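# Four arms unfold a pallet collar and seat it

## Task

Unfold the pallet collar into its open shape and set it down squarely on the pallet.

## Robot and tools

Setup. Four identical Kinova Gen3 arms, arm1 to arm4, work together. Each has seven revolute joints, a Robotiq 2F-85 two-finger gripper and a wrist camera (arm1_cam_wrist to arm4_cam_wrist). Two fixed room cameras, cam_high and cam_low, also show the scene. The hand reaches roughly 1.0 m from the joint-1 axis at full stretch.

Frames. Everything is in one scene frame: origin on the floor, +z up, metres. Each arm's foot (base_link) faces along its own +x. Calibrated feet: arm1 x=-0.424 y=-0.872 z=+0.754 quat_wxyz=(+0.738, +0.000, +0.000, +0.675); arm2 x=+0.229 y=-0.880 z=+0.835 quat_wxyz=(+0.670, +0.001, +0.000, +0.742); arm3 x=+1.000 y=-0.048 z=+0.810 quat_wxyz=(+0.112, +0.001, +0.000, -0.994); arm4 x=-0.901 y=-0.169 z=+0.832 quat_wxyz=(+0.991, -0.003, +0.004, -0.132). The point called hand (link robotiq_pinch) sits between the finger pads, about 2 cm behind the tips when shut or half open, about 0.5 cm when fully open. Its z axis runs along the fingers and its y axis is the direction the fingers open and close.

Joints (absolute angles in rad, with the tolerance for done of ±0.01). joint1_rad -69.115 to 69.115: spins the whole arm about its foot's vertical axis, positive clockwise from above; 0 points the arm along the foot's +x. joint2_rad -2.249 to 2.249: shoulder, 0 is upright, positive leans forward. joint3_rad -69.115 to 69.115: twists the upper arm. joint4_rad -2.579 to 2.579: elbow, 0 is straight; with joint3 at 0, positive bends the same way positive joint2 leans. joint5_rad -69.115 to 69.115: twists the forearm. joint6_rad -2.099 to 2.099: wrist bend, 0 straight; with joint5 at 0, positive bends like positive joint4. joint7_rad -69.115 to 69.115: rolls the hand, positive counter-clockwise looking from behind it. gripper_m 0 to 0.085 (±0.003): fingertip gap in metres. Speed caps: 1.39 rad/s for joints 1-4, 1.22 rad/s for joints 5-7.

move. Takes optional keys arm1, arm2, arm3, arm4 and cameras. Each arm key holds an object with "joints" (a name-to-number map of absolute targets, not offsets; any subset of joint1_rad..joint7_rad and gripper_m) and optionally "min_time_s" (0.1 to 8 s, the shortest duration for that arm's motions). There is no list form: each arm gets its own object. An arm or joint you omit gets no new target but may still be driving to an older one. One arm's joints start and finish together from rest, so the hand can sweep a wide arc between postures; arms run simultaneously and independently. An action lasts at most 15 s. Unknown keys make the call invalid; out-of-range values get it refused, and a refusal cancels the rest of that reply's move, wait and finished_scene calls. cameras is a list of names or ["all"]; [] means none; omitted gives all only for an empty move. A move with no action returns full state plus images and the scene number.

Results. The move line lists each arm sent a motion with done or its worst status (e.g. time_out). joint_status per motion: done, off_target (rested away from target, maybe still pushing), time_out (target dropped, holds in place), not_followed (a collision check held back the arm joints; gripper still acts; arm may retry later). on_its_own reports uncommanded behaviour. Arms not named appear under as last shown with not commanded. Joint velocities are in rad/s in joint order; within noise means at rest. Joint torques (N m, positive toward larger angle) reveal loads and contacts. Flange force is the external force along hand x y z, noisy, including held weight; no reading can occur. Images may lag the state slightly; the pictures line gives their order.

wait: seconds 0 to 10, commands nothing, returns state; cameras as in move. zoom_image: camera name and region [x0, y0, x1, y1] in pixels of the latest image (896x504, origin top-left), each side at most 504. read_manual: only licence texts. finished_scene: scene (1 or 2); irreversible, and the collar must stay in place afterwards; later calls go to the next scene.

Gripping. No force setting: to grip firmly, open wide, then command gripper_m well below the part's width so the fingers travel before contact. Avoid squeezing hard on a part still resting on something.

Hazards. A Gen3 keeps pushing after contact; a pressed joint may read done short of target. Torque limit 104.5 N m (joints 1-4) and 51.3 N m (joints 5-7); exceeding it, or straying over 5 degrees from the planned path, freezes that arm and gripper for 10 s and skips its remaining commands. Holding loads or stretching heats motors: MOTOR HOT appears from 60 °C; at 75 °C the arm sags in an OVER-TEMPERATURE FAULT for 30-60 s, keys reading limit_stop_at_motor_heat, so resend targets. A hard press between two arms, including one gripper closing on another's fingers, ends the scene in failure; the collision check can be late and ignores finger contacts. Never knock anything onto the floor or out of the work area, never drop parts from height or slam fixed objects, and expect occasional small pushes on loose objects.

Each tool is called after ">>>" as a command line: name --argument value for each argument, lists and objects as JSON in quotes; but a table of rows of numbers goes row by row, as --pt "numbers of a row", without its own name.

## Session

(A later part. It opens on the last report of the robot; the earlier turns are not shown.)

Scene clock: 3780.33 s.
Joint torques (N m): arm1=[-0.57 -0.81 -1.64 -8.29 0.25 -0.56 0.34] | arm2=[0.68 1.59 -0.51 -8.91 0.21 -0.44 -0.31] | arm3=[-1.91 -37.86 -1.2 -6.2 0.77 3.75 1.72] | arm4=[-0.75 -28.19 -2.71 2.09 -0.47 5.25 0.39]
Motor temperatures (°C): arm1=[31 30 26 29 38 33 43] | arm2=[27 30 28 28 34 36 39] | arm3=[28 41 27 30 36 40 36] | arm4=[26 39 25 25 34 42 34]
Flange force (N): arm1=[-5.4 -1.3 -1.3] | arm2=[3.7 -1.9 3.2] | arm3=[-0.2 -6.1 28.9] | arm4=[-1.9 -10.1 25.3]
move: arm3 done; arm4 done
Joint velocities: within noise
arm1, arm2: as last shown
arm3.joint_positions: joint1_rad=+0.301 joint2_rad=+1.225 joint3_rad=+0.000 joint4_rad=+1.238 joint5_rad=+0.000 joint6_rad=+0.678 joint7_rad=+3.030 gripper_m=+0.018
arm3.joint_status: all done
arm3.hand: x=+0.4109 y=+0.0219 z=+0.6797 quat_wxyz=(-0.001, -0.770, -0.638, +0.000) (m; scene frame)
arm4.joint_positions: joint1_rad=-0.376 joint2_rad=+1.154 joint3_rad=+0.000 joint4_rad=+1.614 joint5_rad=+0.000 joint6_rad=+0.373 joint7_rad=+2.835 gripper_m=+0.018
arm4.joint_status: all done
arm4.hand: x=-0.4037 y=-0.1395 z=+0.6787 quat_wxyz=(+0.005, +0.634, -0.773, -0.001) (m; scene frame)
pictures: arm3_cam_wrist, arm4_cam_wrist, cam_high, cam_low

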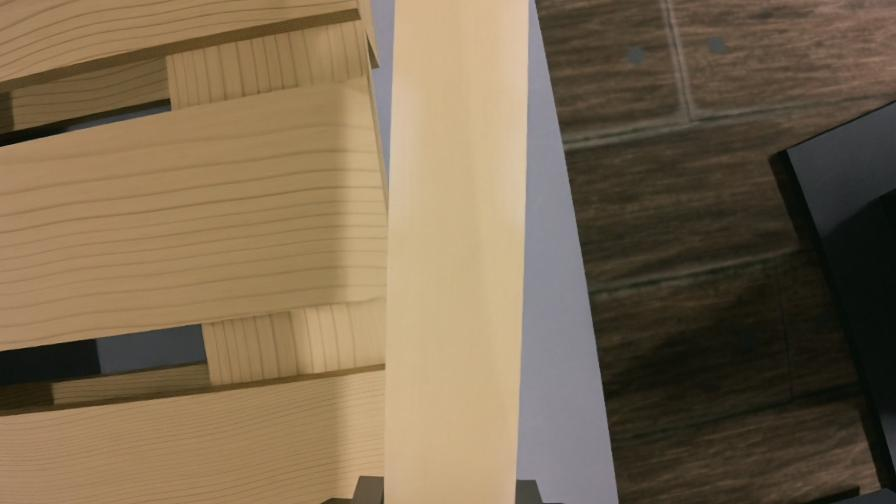

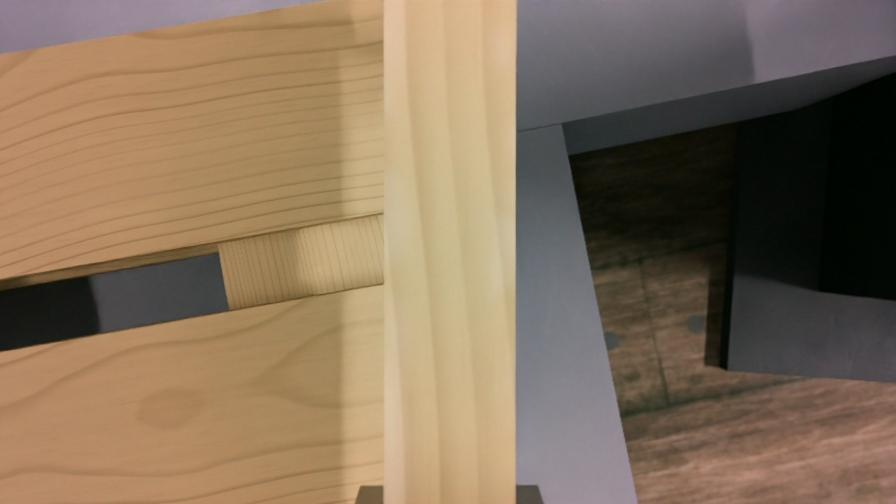

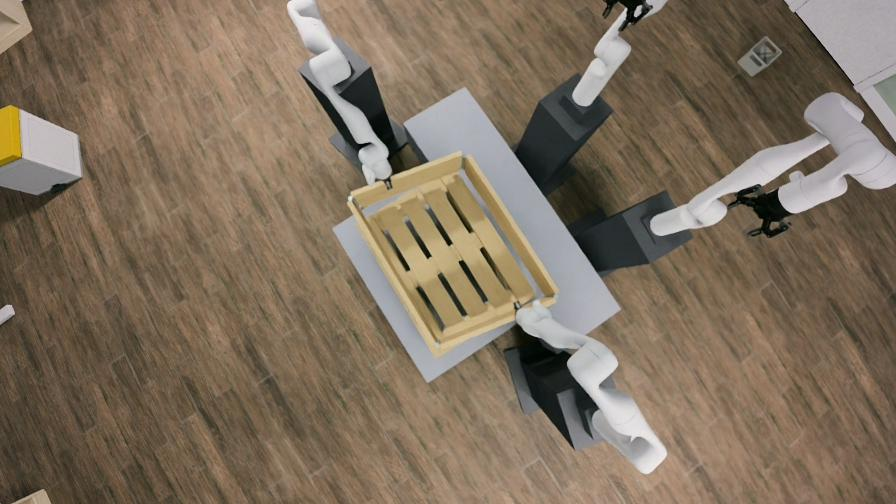

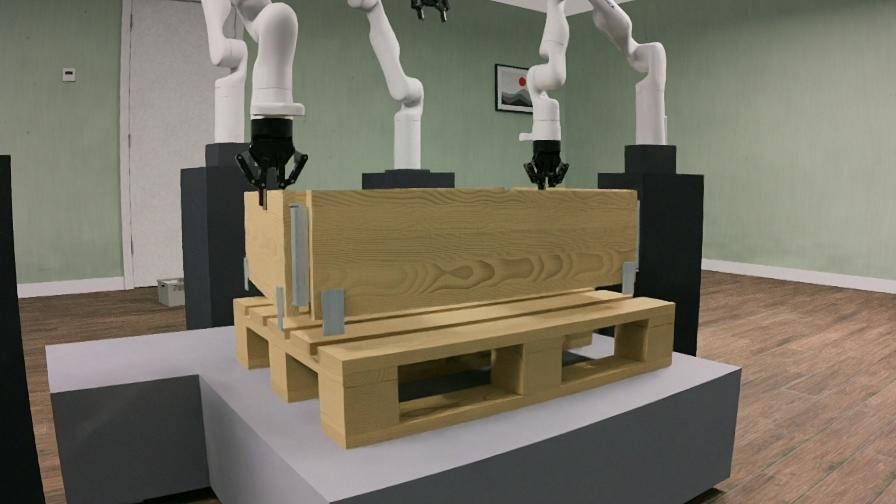

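>>> move --arm3 '{"joints": {"joint1_rad": 0.3865, "joint2_rad": 1.2743, "joint4_rad": 1.0961, "joint6_rad": 0.7712, "joint7_rad": 3.2915}, "min_time_s": 2.0}' --arm4 '{"joints": {"joint1_rad": -0.4559, "joint2_rad": 1.1693, "joint4_rad": 1.5515, "joint6_rad": 0.4208, "joint7_rad": 2.9313}, "min_time_s": 2.0}' --cameras '["all"]'

>>> zoom_image --camera "cam_high" --region '[320, 120, 600, 380]'

>>> zoom_image --camera "cam_low" --region '[220, 160, 700, 460]'

Scene clock: 3805.47 s.
Joint torques (N m): arm1=[-0.56 -0.83 -1.62 -8.27 0.25 -0.6 0.36] | arm2=[0.65 1.64 -0.51 -8.86 0.24 -0.38 -0.35] | arm3=[-1.34 -39.58 -0.45 -7.72 0.71 3.95 1.55] | arm4=[-1.14 -29.63 -2.9 0.92 -0.46 5.1 0.5]
Motor temperatures (°C): arm1=[31 30 26 29 38 33 43] | arm2=[27 30 28 28 33 36 39] | arm3=[28 41 27 30 36 40 36] | arm4=[26 40 25 25 34 42 34]
Flange force (N): arm1=[-5.4 -1.2 -1.5] | arm2=[3.7 -1.9 3.2] | arm3=[0.5 -4.6 28.9] | arm4=[-0.4 -9.8 25.9]
move: arm3 done; arm4 done
Joint velocities: within noise
arm1, arm2: as last shown
arm3.joint_positions: joint1_rad=+0.386 joint2_rad=+1.274 joint3_rad=+0.000 joint4_rad=+1.096 joint5_rad=+0.000 joint6_rad=+0.771 joint7_rad=+3.292 gripper_m=+0.018
arm3.joint_status: all done
arm3.hand: x=+0.3909 y=+0.0763 z=+0.6795 quat_wxyz=(-0.001, -0.711, -0.703, +0.000) (m; scene frame)
arm4.joint_positions: joint1_rad=-0.456 joint2_rad=+1.169 joint3_rad=+0.000 joint4_rad=+1.551 joint5_rad=+0.000 joint6_rad=+0.421 joint7_rad=+2.931 gripper_m=+0.018
arm4.joint_status: all done
arm4.hand: x=-0.3917 y=-0.0967 z=+0.6784 quat_wxyz=(+0.005, +0.700, -0.714, -0.002) (m; scene frame)
pictures: arm1_cam_wrist, arm2_cam_wrist, arm3_cam_wrist, arm4_cam_wrist, cam_high, cam_low

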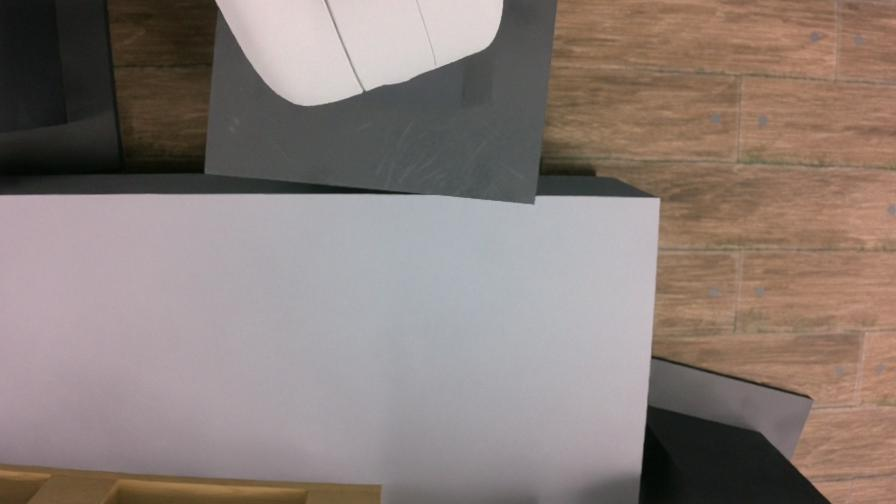

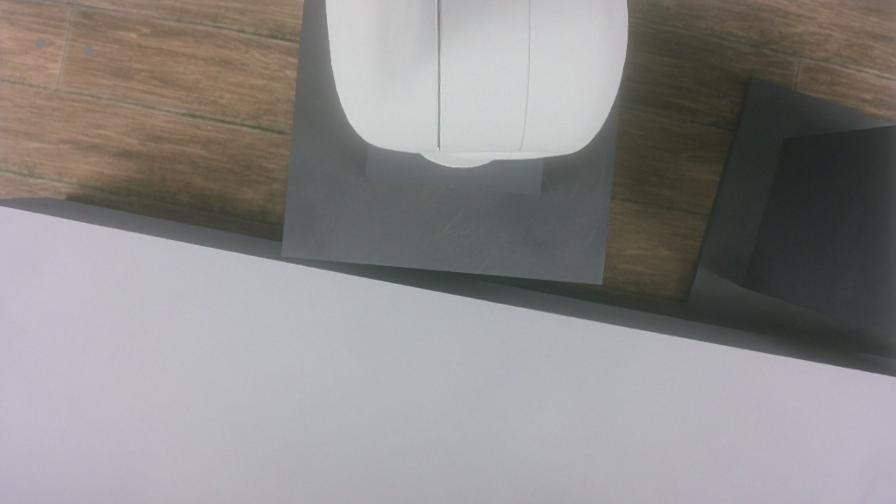

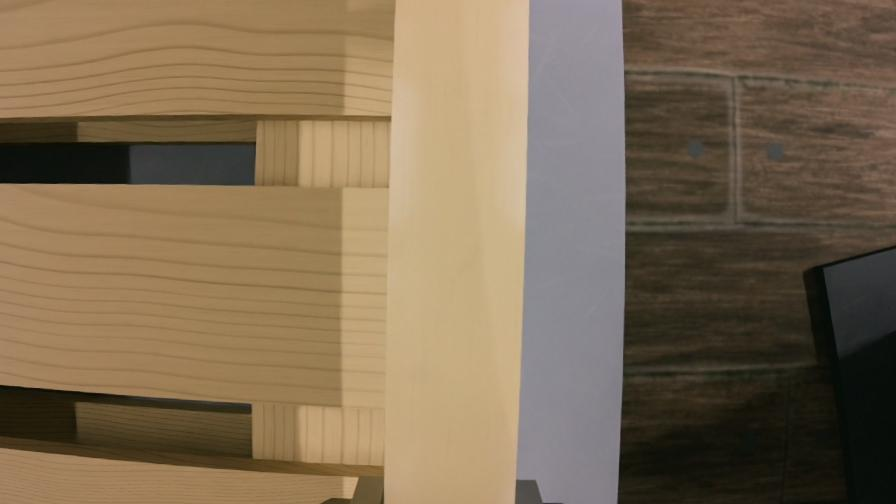

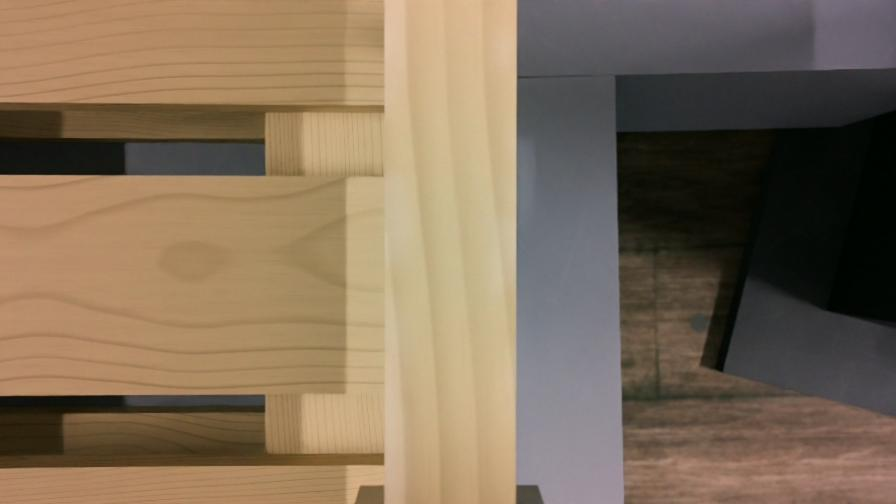

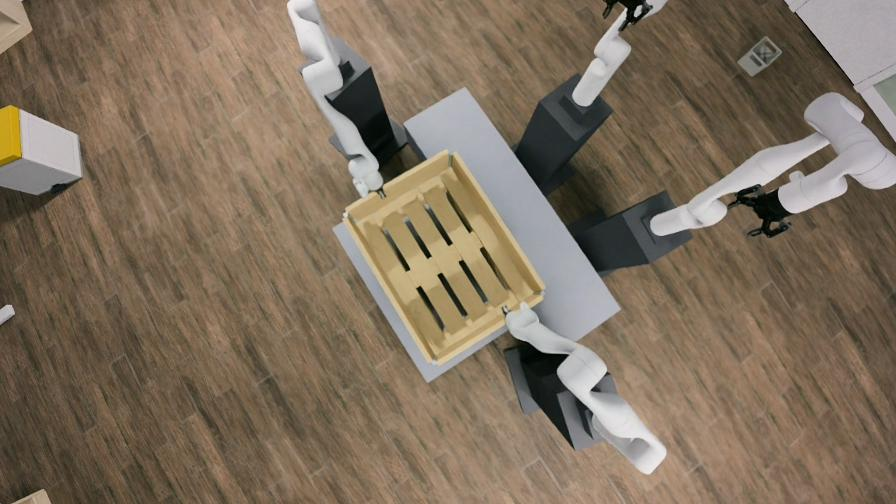

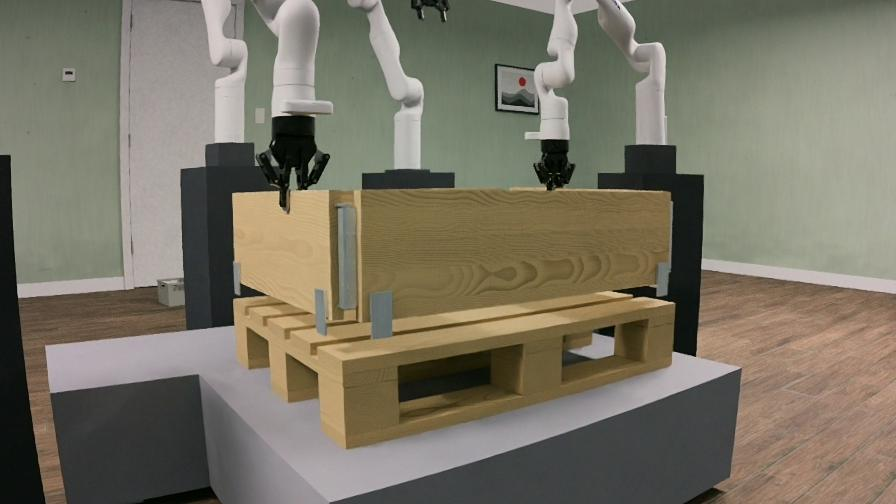

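Scaled by 1.800 from the camera's 896x504 image, which has a finer 1280x720 frame.

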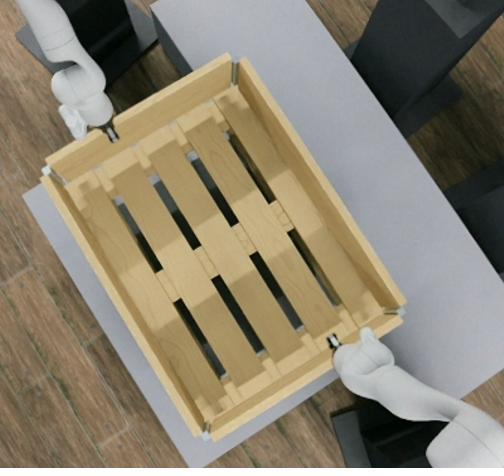

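Scaled by 1.050 from the camera's 896x504 image, which has a finer 1280x720 frame.

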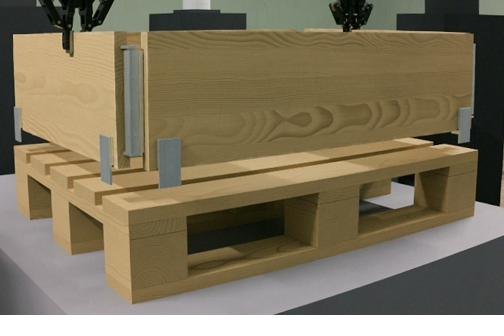

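>>> move --arm1 '{"joints": {"joint1_rad": -0.1795, "joint2_rad": 0.684, "joint4_rad": 1.8255, "joint6_rad": 0.6321, "joint7_rad": -0.0904}, "min_time_s": 2.5}' --arm2 '{"joints": {"joint1_rad": 0.4829, "joint2_rad": 0.9188, "joint4_rad": 1.6475, "joint6_rad": 0.5753, "joint7_rad": 3.5226}, "min_time_s": 2.5}' --cameras '["arm1_cam_wrist", "arm2_cam_wrist"]'

>>> zoom_image --camera "arm1_cam_wrist" --region '[200, 120, 700, 504]'

>>> zoom_image --camera "arm2_cam_wrist" --region '[200, 120, 700, 504]'

Scene clock: 3898.87 s.
Joint torques (N m): arm1=[-0.55 -19.89 -1.15 -5.44 0.24 -0.09 0.39] | arm2=[0.54 -19.08 0.17 -5.77 0.24 -0.33 -0.35] | arm3=[-1.24 -39.65 -0.47 -7.84 0.76 3.88 1.55] | arm4=[-1.17 -29.43 -2.94 0.92 -0.49 5.11 0.48]
Motor temperatures (°C): arm1=[31 29 26 29 38 33 43] | arm2=[27 30 28 28 33 36 39] | arm3=[28 42 27 31 36 40 35] | arm4=[26 41 25 25 34 41 34]
Flange force (N): arm1=[-0.1 2.4 3.3] | arm2=[-2.8 4.2 -4.7] | arm3=[0.2 -4.3 28.9] | arm4=[-0.3 -9.6 25.5]
move: arm1 done; arm2 done
Joint velocities: within noise
arm1.joint_positions: joint1_rad=-0.179 joint2_rad=+0.684 joint3_rad=+0.000 joint4_rad=+1.826 joint5_rad=+0.000 joint6_rad=+0.632 joint7_rad=-0.090 gripper_m=+0.085
arm1.joint_status: all done
arm1.hand: x=-0.4396 y=-0.4199 z=+0.7995 quat_wxyz=(+0.000, +0.000, -1.000, +0.000) (m; scene frame)
arm2.joint_positions: joint1_rad=+0.483 joint2_rad=+0.919 joint3_rad=+0.000 joint4_rad=+1.647 joint5_rad=+0.000 joint6_rad=+0.575 joint7_rad=+3.523 gripper_m=+0.050
arm2.joint_status: all done
arm2.hand: x=+0.4398 y=-0.4200 z=+0.8008 quat_wxyz=(-0.001, +1.000, +0.000, -0.001) (m; scene frame)
arm3, arm4: as last shown
arm4.hand: x=-0.3917 y=-0.0966 z=+0.6784 quat_wxyz=(+0.005, +0.700, -0.714, -0.002) (m; scene frame)
pictures: arm1_cam_wrist, arm2_cam_wrist

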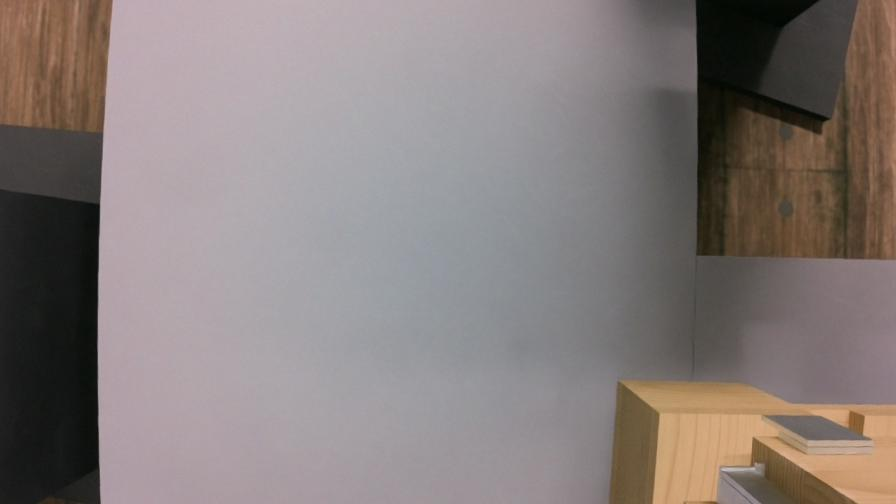

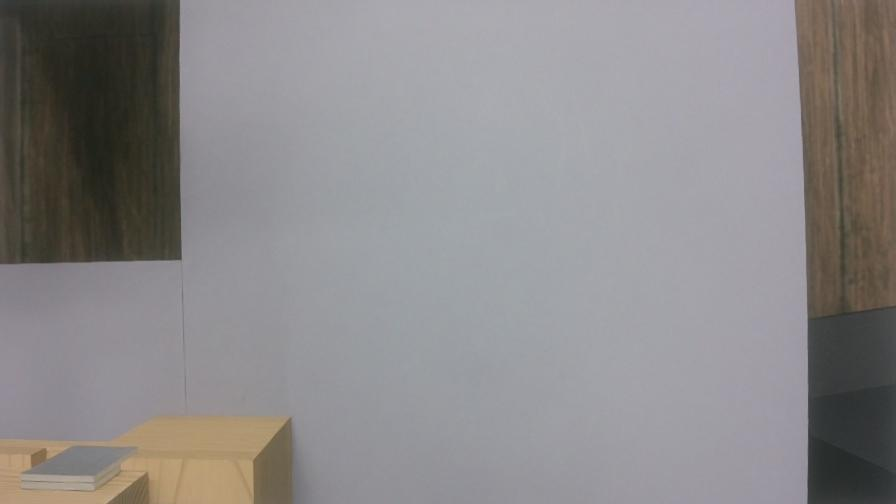

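Scaled by 1.008 from the camera's 896x504 image, which has a finer 1280x720 frame.

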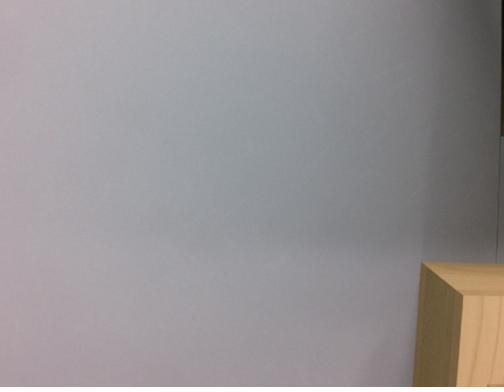

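Scaled by 1.008 from the camera's 896x504 image, which has a finer 1280x720 frame.

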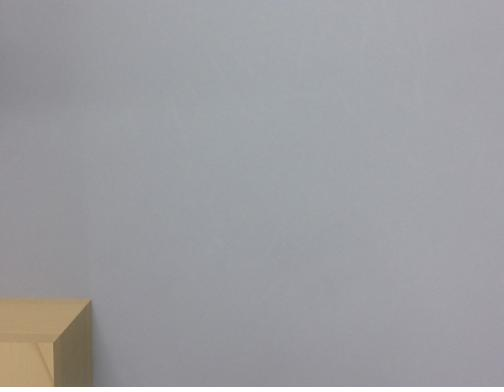

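>>> move --arm1 '{"joints": {"joint1_rad": -0.1181, "joint2_rad": 0.7762, "joint4_rad": 1.6047, "joint6_rad": 0.7607, "joint7_rad": -0.029, "gripper_m": 0.0}, "min_time_s": 1.2}' --arm2 '{"joints": {"joint1_rad": 0.3987, "joint2_rad": 0.9835, "joint4_rad": 1.4639, "joint6_rad": 0.6942, "joint7_rad": 3.4384, "gripper_m": 0.0}, "min_time_s": 1.2}' --cameras '["arm1_cam_wrist", "arm2_cam_wrist"]'

>>> zoom_image --camera "arm1_cam_wrist" --region '[440, 250, 896, 504]'

>>> zoom_image --camera "arm2_cam_wrist" --region '[0, 250, 460, 504]'

Scene clock: 3933.50 s.
Joint torques (N m): arm1=[-0.65 -22.12 -1.13 -6.32 0.21 -0.07 0.42] | arm2=[0.62 -20.75 0.26 -6.57 0.23 -0.34 -0.36] | arm3=[-1.3 -39.7 -0.43 -7.82 0.76 3.9 1.54] | arm4=[-1.17 -29.5 -2.98 0.96 -0.49 5.08 0.49]
Motor temperatures (°C): arm1=[31 30 26 29 38 33 43] | arm2=[27 31 28 28 33 36 39] | arm3=[28 43 27 31 36 40 35] | arm4=[26 43 25 24 34 41 34]
Flange force (N): arm1=[-0.4 2.6 2.8] | arm2=[-2.5 4.7 -4.2] | arm3=[0.4 -4.4 29.0] | arm4=[-0.4 -9.9 25.6]
move: arm1 done; arm2 done
Joint velocities: within noise
arm1.joint_positions: joint1_rad=-0.118 joint2_rad=+0.776 joint3_rad=+0.000 joint4_rad=+1.605 joint5_rad=+0.000 joint6_rad=+0.761 joint7_rad=-0.029 gripper_m=+0.000
arm1.joint_status: all done
arm1.hand: x=-0.4136 y=-0.3599 z=+0.7995 quat_wxyz=(+0.000, +0.000, -1.000, +0.000) (m; scene frame)
arm2.joint_positions: joint1_rad=+0.399 joint2_rad=+0.983 joint3_rad=+0.000 joint4_rad=+1.464 joint5_rad=+0.000 joint6_rad=+0.694 joint7_rad=+3.438 gripper_m=+0.000
arm2.joint_status: all done
arm2.hand: x=+0.4137 y=-0.3600 z=+0.8009 quat_wxyz=(-0.001, +1.000, +0.000, -0.001) (m; scene frame)
arm3, arm4: as last shown
arm4.hand: x=-0.3916 y=-0.0966 z=+0.6784 quat_wxyz=(+0.005, +0.700, -0.714, -0.002) (m; scene frame)
pictures: arm1_cam_wrist, arm2_cam_wrist

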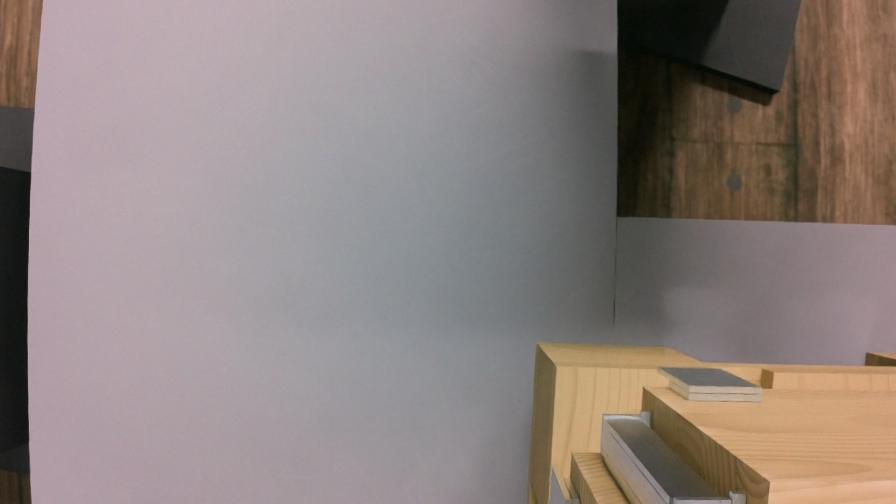

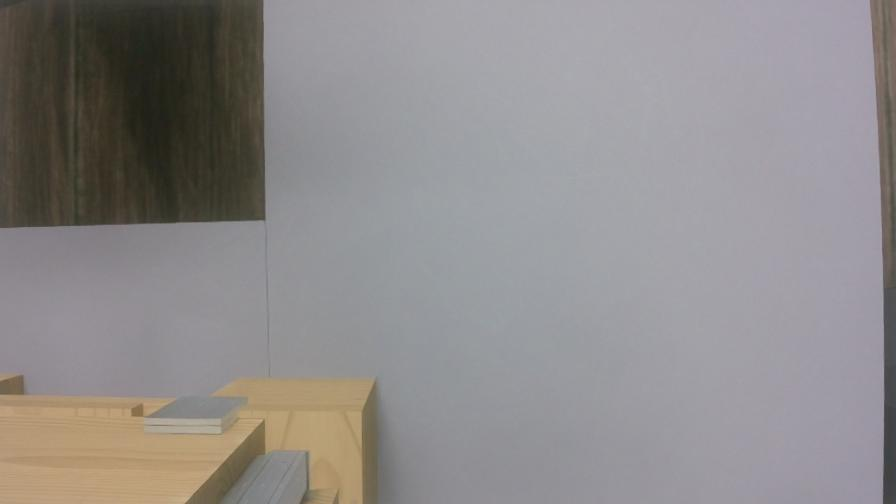

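Scaled by 1.105 from the camera's 896x504 image, which has a finer 1280x720 frame.

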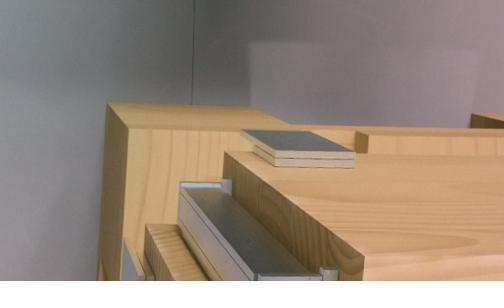

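Scaled by 1.096 from the camera's 896x504 image, which has a finer 1280x720 frame.

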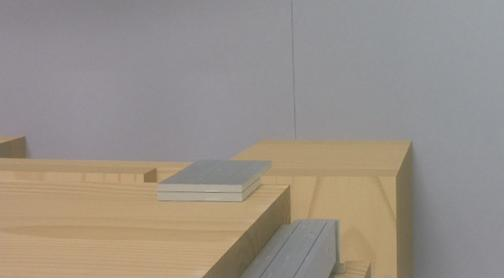

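>>> zoom_image --camera "arm1_cam_wrist" --region '[500, 420, 780, 504]'

>>> zoom_image --camera "arm2_cam_wrist" --region '[140, 370, 420, 504]'

Scaled by 1.800 from the camera's 896x504 image, which has a finer 1280x720 frame.

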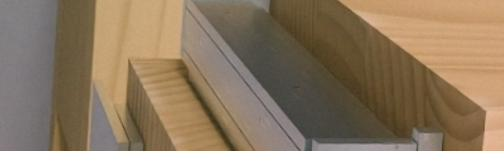

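Scaled by 1.800 from the camera's 896x504 image, which has a finer 1280x720 frame.

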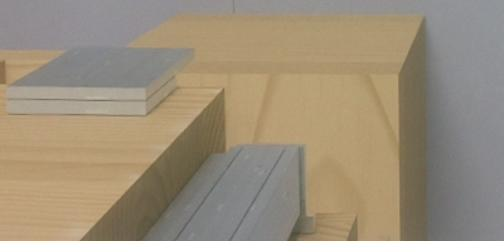

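>>> move --arm1 '{"joints": {"joint1_rad": 0.0698, "joint2_rad": 0.7614, "joint4_rad": 1.6402, "joint6_rad": 0.74, "joint7_rad": 0.1589}, "min_time_s": 1.2}' --arm2 '{"joints": {"joint1_rad": 0.233, "joint2_rad": 0.9217, "joint4_rad": 1.6394, "joint6_rad": 0.5805, "joint7_rad": 3.2727}, "min_time_s": 1.2}' --cameras '["arm1_cam_wrist", "arm2_cam_wrist"]'

>>> zoom_image --camera "arm1_cam_wrist" --region '[400, 180, 700, 400]'

>>> zoom_image --camera "arm2_cam_wrist" --region '[200, 180, 500, 400]'

Scene clock: 4059.63 s.
Joint torques (N m): arm1=[-0.59 -21.76 -1.06 -6.22 0.25 -0.04 0.38] | arm2=[0.59 -19.18 0.07 -5.78 0.25 -0.25 -0.33] | arm3=[-1.31 -39.66 -0.39 -7.84 0.76 3.9 1.56] | arm4=[-1.18 -29.48 -2.96 1.01 -0.5 5.1 0.5]
Motor temperatures (°C): arm1=[31 31 26 29 38 33 43] | arm2=[27 32 28 28 33 36 39] | arm3=[28 45 27 31 36 39 35] | arm4=[26 46 25 24 34 41 34]
Flange force (N): arm1=[-0.7 2.2 3.0] | arm2=[-1.8 4.8 -4.4] | arm3=[0.3 -4.3 28.9] | arm4=[-0.4 -10.0 25.6]
move: arm1 done; arm2 done
Joint velocities: within noise
arm1.joint_positions: joint1_rad=+0.070 joint2_rad=+0.761 joint3_rad=+0.000 joint4_rad=+1.640 joint5_rad=+0.000 joint6_rad=+0.740 joint7_rad=+0.159 gripper_m=+0.000
arm1.joint_status: all done
arm1.hand: x=-0.3196 y=-0.3799 z=+0.7993 quat_wxyz=(+0.000, +0.000, -1.000, +0.000) (m; scene frame)
arm2.joint_positions: joint1_rad=+0.233 joint2_rad=+0.922 joint3_rad=+0.000 joint4_rad=+1.639 joint5_rad=+0.000 joint6_rad=+0.581 joint7_rad=+3.273 gripper_m=+0.000
arm2.joint_status: all done
arm2.hand: x=+0.3197 y=-0.3801 z=+0.8010 quat_wxyz=(-0.001, +1.000, +0.000, -0.001) (m; scene frame)
arm3, arm4: as last shown
pictures: arm1_cam_wrist, arm2_cam_wrist

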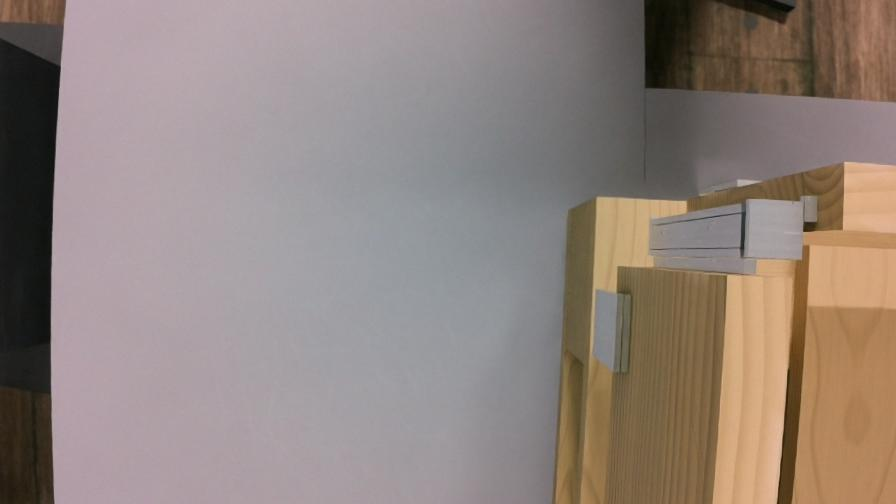

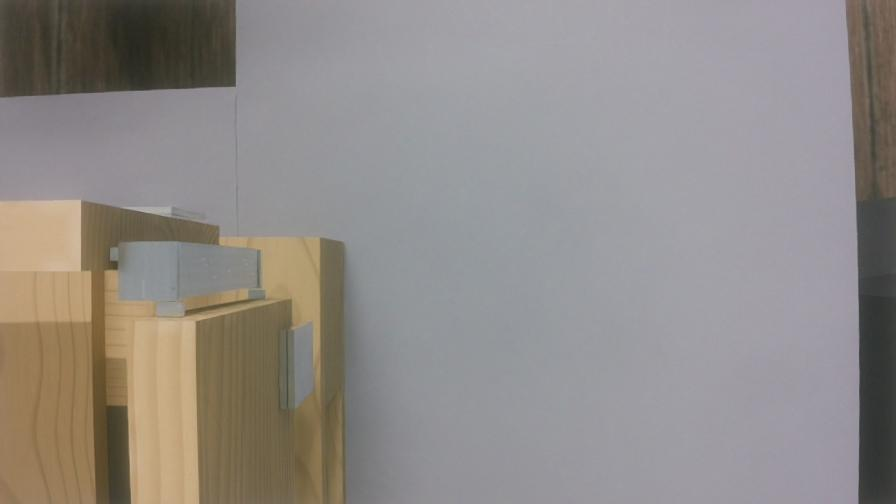

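Scaled by 1.680 from the camera's 896x504 image, which has a finer 1280x720 frame.

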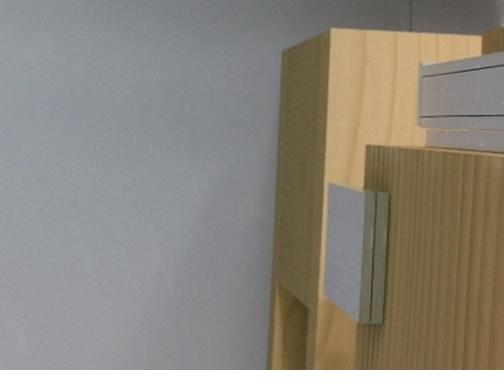

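Scaled by 1.680 from the camera's 896x504 image, which has a finer 1280x720 frame.

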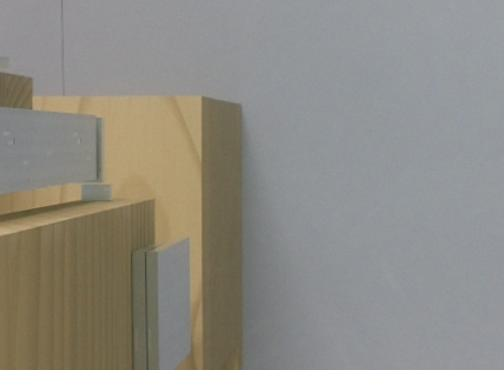

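>>> move --arm3 '{"joints": {"joint1_rad": 0.3759, "joint2_rad": 1.2812, "joint4_rad": 1.0763, "joint6_rad": 0.7841, "joint7_rad": 3.2809}, "min_time_s": 1.2}' --arm4 '{"joints": {"joint1_rad": -0.4461, "joint2_rad": 1.1602, "joint4_rad": 1.5756, "joint6_rad": 0.4058, "joint7_rad": 2.9411}, "min_time_s": 1.2}'

>>> move --arm3 '{"joints": {"joint1_rad": 0.3759, "joint2_rad": 1.3692, "joint4_rad": 1.028, "joint6_rad": 0.7444, "joint7_rad": 3.2809}, "min_time_s": 2.0}' --arm4 '{"joints": {"joint1_rad": -0.4466, "joint2_rad": 1.2601, "joint4_rad": 1.5247, "joint6_rad": 0.3568, "joint7_rad": 2.9406}, "min_time_s": 2.0}' --cameras '["arm1_cam_wrist", "arm2_cam_wrist", "cam_low"]'

>>> zoom_image --camera "arm1_cam_wrist" --region '[480, 140, 780, 400]'

>>> zoom_image --camera "arm2_cam_wrist" --region '[100, 140, 400, 400]'

>>> zoom_image --camera "cam_low" --region '[220, 200, 700, 460]'

Scene clock: 4127.07 s.
Joint torques (N m): arm1=[-0.49 -21.76 -1.1 -6.11 0.25 -0.05 0.41] | arm2=[0.63 -19.28 0.12 -5.73 0.27 -0.24 -0.32] | arm3=[-1.31 -39 -0.27 -7.37 0.94 4.25 1.61] | arm4=[-1.1 -29.67 -2.96 1.11 -0.48 4.95 0.45]
Motor temperatures (°C): arm1=[31 32 26 29 38 33 43] | arm2=[27 33 28 27 33 36 39] | arm3=[28 46 27 31 36 39 35] | arm4=[26 46 25 24 34 41 34]
Flange force (N): arm1=[-0.6 2.7 2.9] | arm2=[-1.9 4.5 -4.2] | arm3=[0.3 -4.9 28.1] | arm4=[-0.4 -10.4 26.4]
move: arm3 done; arm4 done
Joint velocities: within noise
arm1, arm2: as last shown
arm3.joint_positions: joint1_rad=+0.376 joint2_rad=+1.281 joint3_rad=+0.000 joint4_rad=+1.076 joint5_rad=+0.000 joint6_rad=+0.784 joint7_rad=+3.281 gripper_m=+0.018
arm3.joint_status: all done
arm3.hand: x=+0.3860 y=+0.0704 z=+0.6796 quat_wxyz=(-0.001, -0.711, -0.703, +0.000) (m; scene frame)
arm4.joint_positions: joint1_rad=-0.446 joint2_rad=+1.160 joint3_rad=+0.000 joint4_rad=+1.576 joint5_rad=+0.000 joint6_rad=+0.406 joint7_rad=+2.941 gripper_m=+0.018
arm4.joint_status: all done
arm4.hand: x=-0.3967 y=-0.1027 z=+0.6801 quat_wxyz=(+0.005, +0.700, -0.714, -0.002) (m; scene frame)
pictures: none

Scene clock: 4129.37 s.
Joint torques (N m): arm1=[-0.56 -21.75 -1.09 -6.2 0.22 -0.04 0.36] | arm2=[0.56 -19.29 0.18 -5.75 0.27 -0.26 -0.36] | arm3=[-1.28 -38.49 -0.19 -6.46 0.98 4.37 1.68] | arm4=[-1.21 -28.85 -3 2.63 -0.31 5.27 0.54]
Motor temperatures (°C): arm1=[31 32 26 29 38 33 43] | arm2=[27 33 28 27 33 36 39] | arm3=[28 46 27 31 36 39 35] | arm4=[26 46 25 24 34 41 34]
Flange force (N): arm1=[-0.7 2.3 2.9] | arm2=[-1.6 4.5 -4.2] | arm3=[0.3 -5.5 27.7] | arm4=[-0.5 -11.4 26.1]
move: arm3 done; arm4 done
Joint velocities: within noise
arm1, arm2: as last shown
arm3.joint_positions: joint1_rad=+0.376 joint2_rad=+1.369 joint3_rad=+0.000 joint4_rad=+1.028 joint5_rad=+0.000 joint6_rad=+0.744 joint7_rad=+3.281 gripper_m=+0.018
arm3.joint_status: all done
arm3.hand: x=+0.3860 y=+0.0703 z=+0.6350 quat_wxyz=(-0.001, -0.711, -0.703, +0.000) (m; scene frame)
arm4.joint_positions: joint1_rad=-0.447 joint2_rad=+1.260 joint3_rad=+0.000 joint4_rad=+1.525 joint5_rad=+0.000 joint6_rad=+0.357 joint7_rad=+2.941 gripper_m=+0.018
arm4.joint_status: all done
arm4.hand: x=-0.3966 y=-0.1025 z=+0.6351 quat_wxyz=(+0.005, +0.700, -0.714, -0.002) (m; scene frame)
pictures: arm1_cam_wrist, arm2_cam_wrist, cam_low

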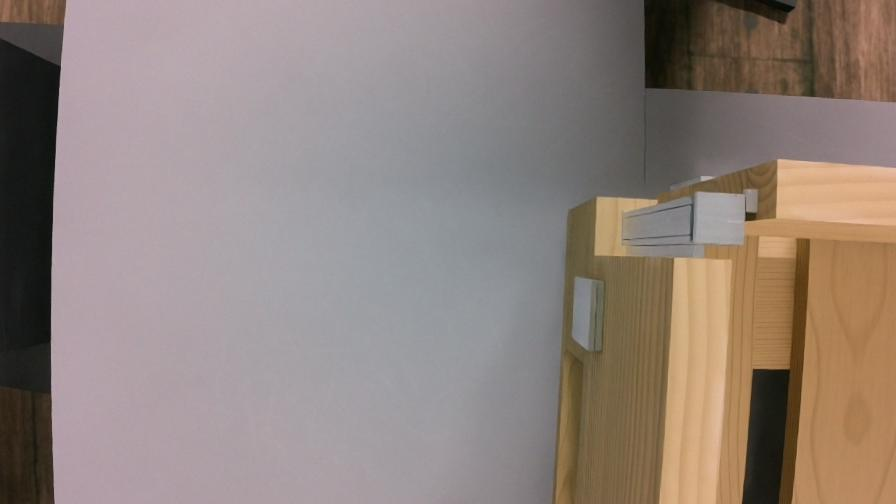

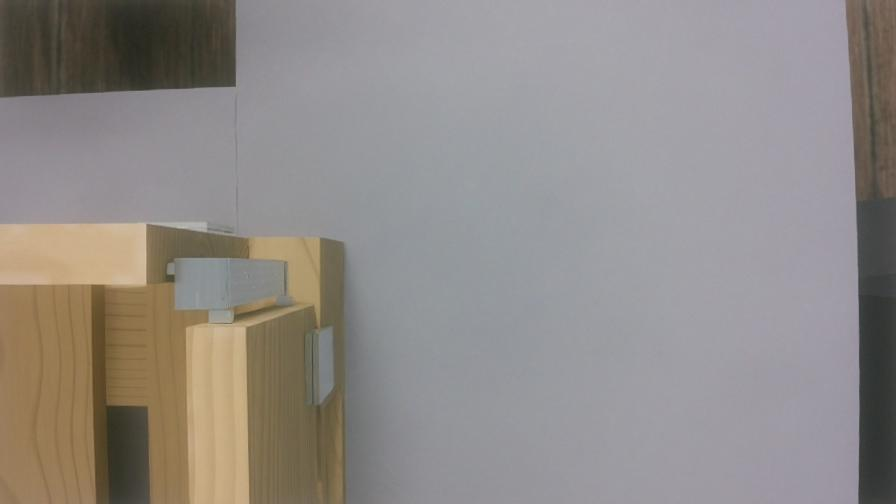

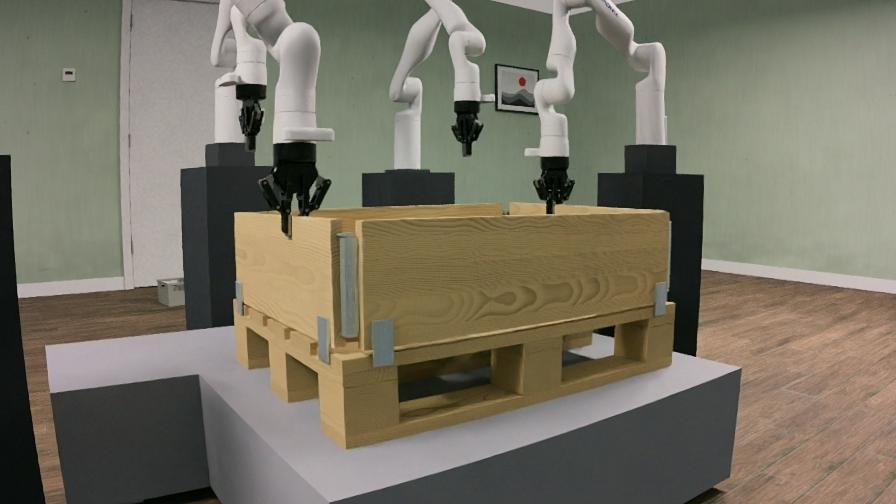

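Scaled by 1.680 from the camera's 896x504 image, which has a finer 1280x720 frame.

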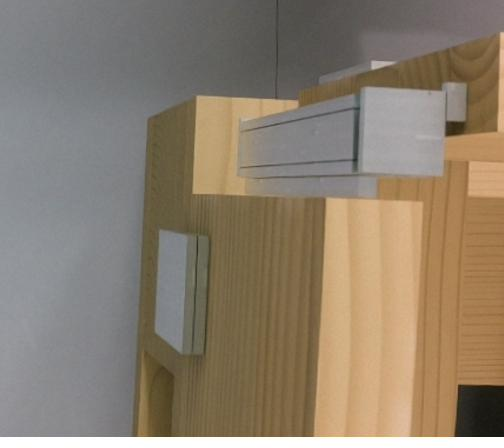

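Scaled by 1.680 from the camera's 896x504 image, which has a finer 1280x720 frame.

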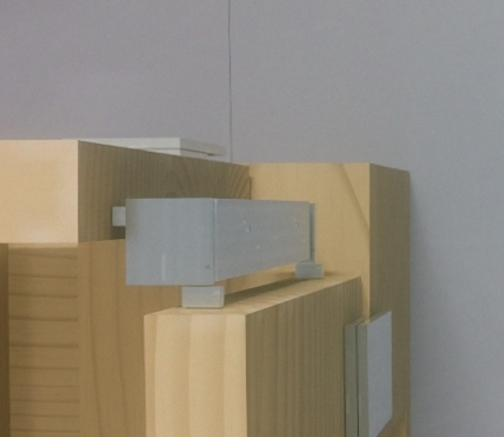

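Scaled by 1.050 from the camera's 896x504 image, which has a finer 1280x720 frame.

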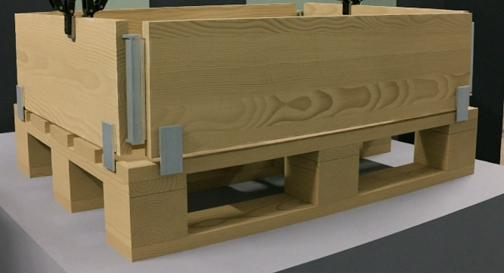

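>>> move --arm3 '{"joints": {"joint1_rad": 0.3759, "joint2_rad": 1.4002, "joint4_rad": 1.0074, "joint6_rad": 0.734, "joint7_rad": 3.2809}, "min_time_s": 1.5}' --arm4 '{"joints": {"joint1_rad": -0.4468, "joint2_rad": 1.2938, "joint4_rad": 1.5041, "joint6_rad": 0.3437, "joint7_rad": 2.9404}, "min_time_s": 1.5}'

>>> move --arm3 '{"joints": {"joint1_rad": 0.3759, "joint2_rad": 1.4107, "joint4_rad": 1.0, "joint6_rad": 0.7309, "joint7_rad": 3.2809}, "min_time_s": 1.0}' --arm4 '{"joints": {"joint1_rad": -0.4468, "joint2_rad": 1.305, "joint4_rad": 1.4971, "joint6_rad": 0.3395, "joint7_rad": 2.9404}, "min_time_s": 1.0}' --cameras '["cam_low", "arm1_cam_wrist", "arm2_cam_wrist"]'

Scene clock: 4151.90 s.
Joint torques (N m): arm1=[-0.52 -21.82 -1.1 -6.22 0.24 -0.03 0.39] | arm2=[0.55 -19.23 0.11 -5.73 0.18 -0.29 -0.28] | arm3=[-1.79 33.82 -0.14 -11.71 1.99 -20.95 1.24] | arm4=[-3.03 45.01 -4.82 -25.56 -0.22 -22.17 0.15]
Motor temperatures (°C): arm1=[31 32 26 29 38 33 43] | arm2=[27 34 28 27 33 36 39] | arm3=[28 46 27 31 36 39 35] | arm4=[26 46 25 24 34 41 34]
Flange force (N): arm1=[-0.6 2.3 3.1] | arm2=[-1.7 4.4 -4.4] | arm3=[-11.1 66.0 -147.1] | arm4=[16.7 71.8 -202.2]
move: arm3 done; arm4 done
Joint velocities: within noise
arm1, arm2: as last shown
arm3.joint_positions: joint1_rad=+0.376 joint2_rad=+1.399 joint3_rad=+0.000 joint4_rad=+1.007 joint5_rad=+0.000 joint6_rad=+0.734 joint7_rad=+3.281 gripper_m=+0.018
arm3.joint_status: all done
arm3.hand: x=+0.3856 y=+0.0704 z=+0.6207 quat_wxyz=(+0.000, -0.711, -0.703, +0.000) (m; scene frame)
arm4.joint_positions: joint1_rad=-0.447 joint2_rad=+1.291 joint3_rad=+0.000 joint4_rad=+1.504 joint5_rad=+0.000 joint6_rad=+0.344 joint7_rad=+2.940 gripper_m=+0.018
arm4.joint_status: all done
arm4.hand: x=-0.3953 y=-0.1023 z=+0.6214 quat_wxyz=(+0.004, +0.700, -0.714, -0.001) (m; scene frame)
pictures: none

Scene clock: 4153.20 s.
Joint torques (N m): arm1=[-0.57 -21.78 -1.08 -6.23 0.23 -0.03 0.35] | arm2=[0.6 -19.23 0.11 -5.76 0.25 -0.21 -0.4] | arm3=[-1.91 48.88 0.08 -31.78 2.36 -40.93 1.03] | arm4=[-2.66 49.01 -3.85 -44.84 0.04 -34.23 0.1]
Motor temperatures (°C): arm1=[31 32 26 29 38 33 43] | arm2=[27 34 28 27 33 36 39] | arm3=[28 46 27 31 36 40 35] | arm4=[26 46 25 25 34 41 34]
Flange force (N): arm1=[-0.8 2.2 3.0] | arm2=[-1.7 4.8 -4.3] | arm3=[-22.6 131.9 -221.1] | arm4=[22.1 111.8 -248.8]
move: arm3 done; arm4 done
TORQUE WARNING: arm3's joint6_rad reached its warning level (29.4 N m). A warning alone does not stop the arm.
TORQUE WARNING: arm4's joint6_rad reached its warning level (29.4 N m). A warning alone does not stop the arm.
Joint velocities: within noise
arm1, arm2: as last shown
arm3.joint_positions: joint1_rad=+0.376 joint2_rad=+1.403 joint3_rad=+0.000 joint4_rad=+1.000 joint5_rad=+0.000 joint6_rad=+0.734 joint7_rad=+3.281 gripper_m=+0.018
arm3.joint_status: all done
arm3.hand: x=+0.3832 y=+0.0708 z=+0.6199 quat_wxyz=(+0.001, -0.711, -0.703, +0.001) (m; scene frame)
arm4.joint_positions: joint1_rad=-0.447 joint2_rad=+1.297 joint3_rad=+0.000 joint4_rad=+1.497 joint5_rad=+0.000 joint6_rad=+0.341 joint7_rad=+2.940 gripper_m=+0.018
arm4.joint_status: all done
arm4.hand: x=-0.3930 y=-0.1018 z=+0.6194 quat_wxyz=(+0.002, +0.700, -0.714, +0.000) (m; scene frame)
pictures: arm1_cam_wrist, arm2_cam_wrist, cam_low

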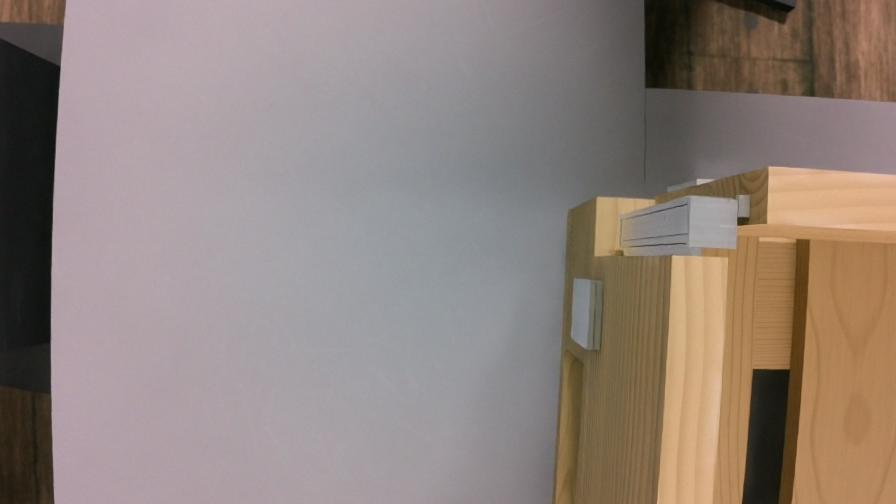

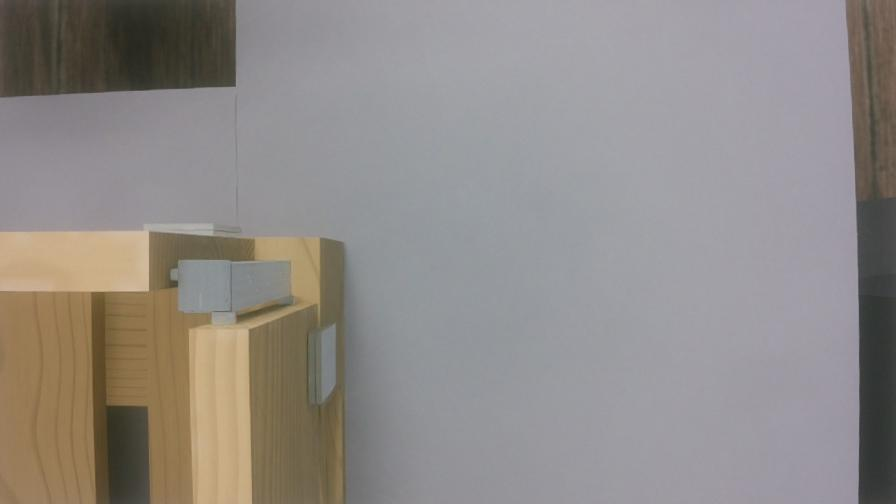

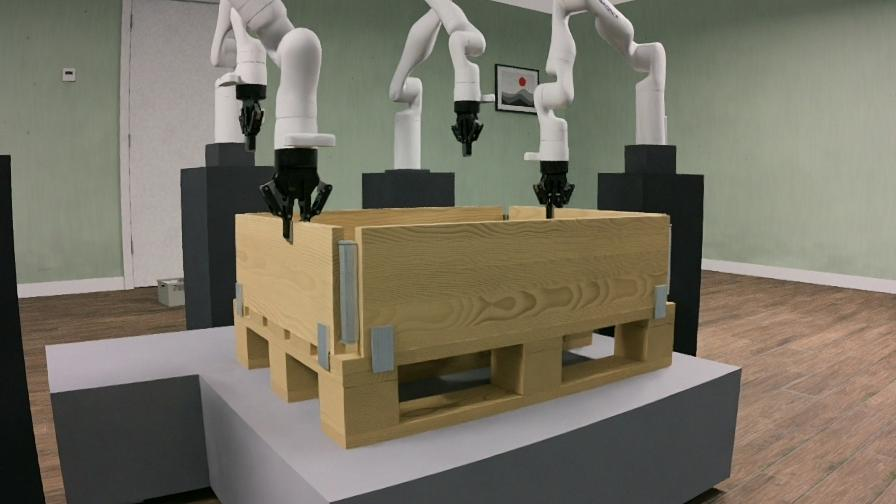

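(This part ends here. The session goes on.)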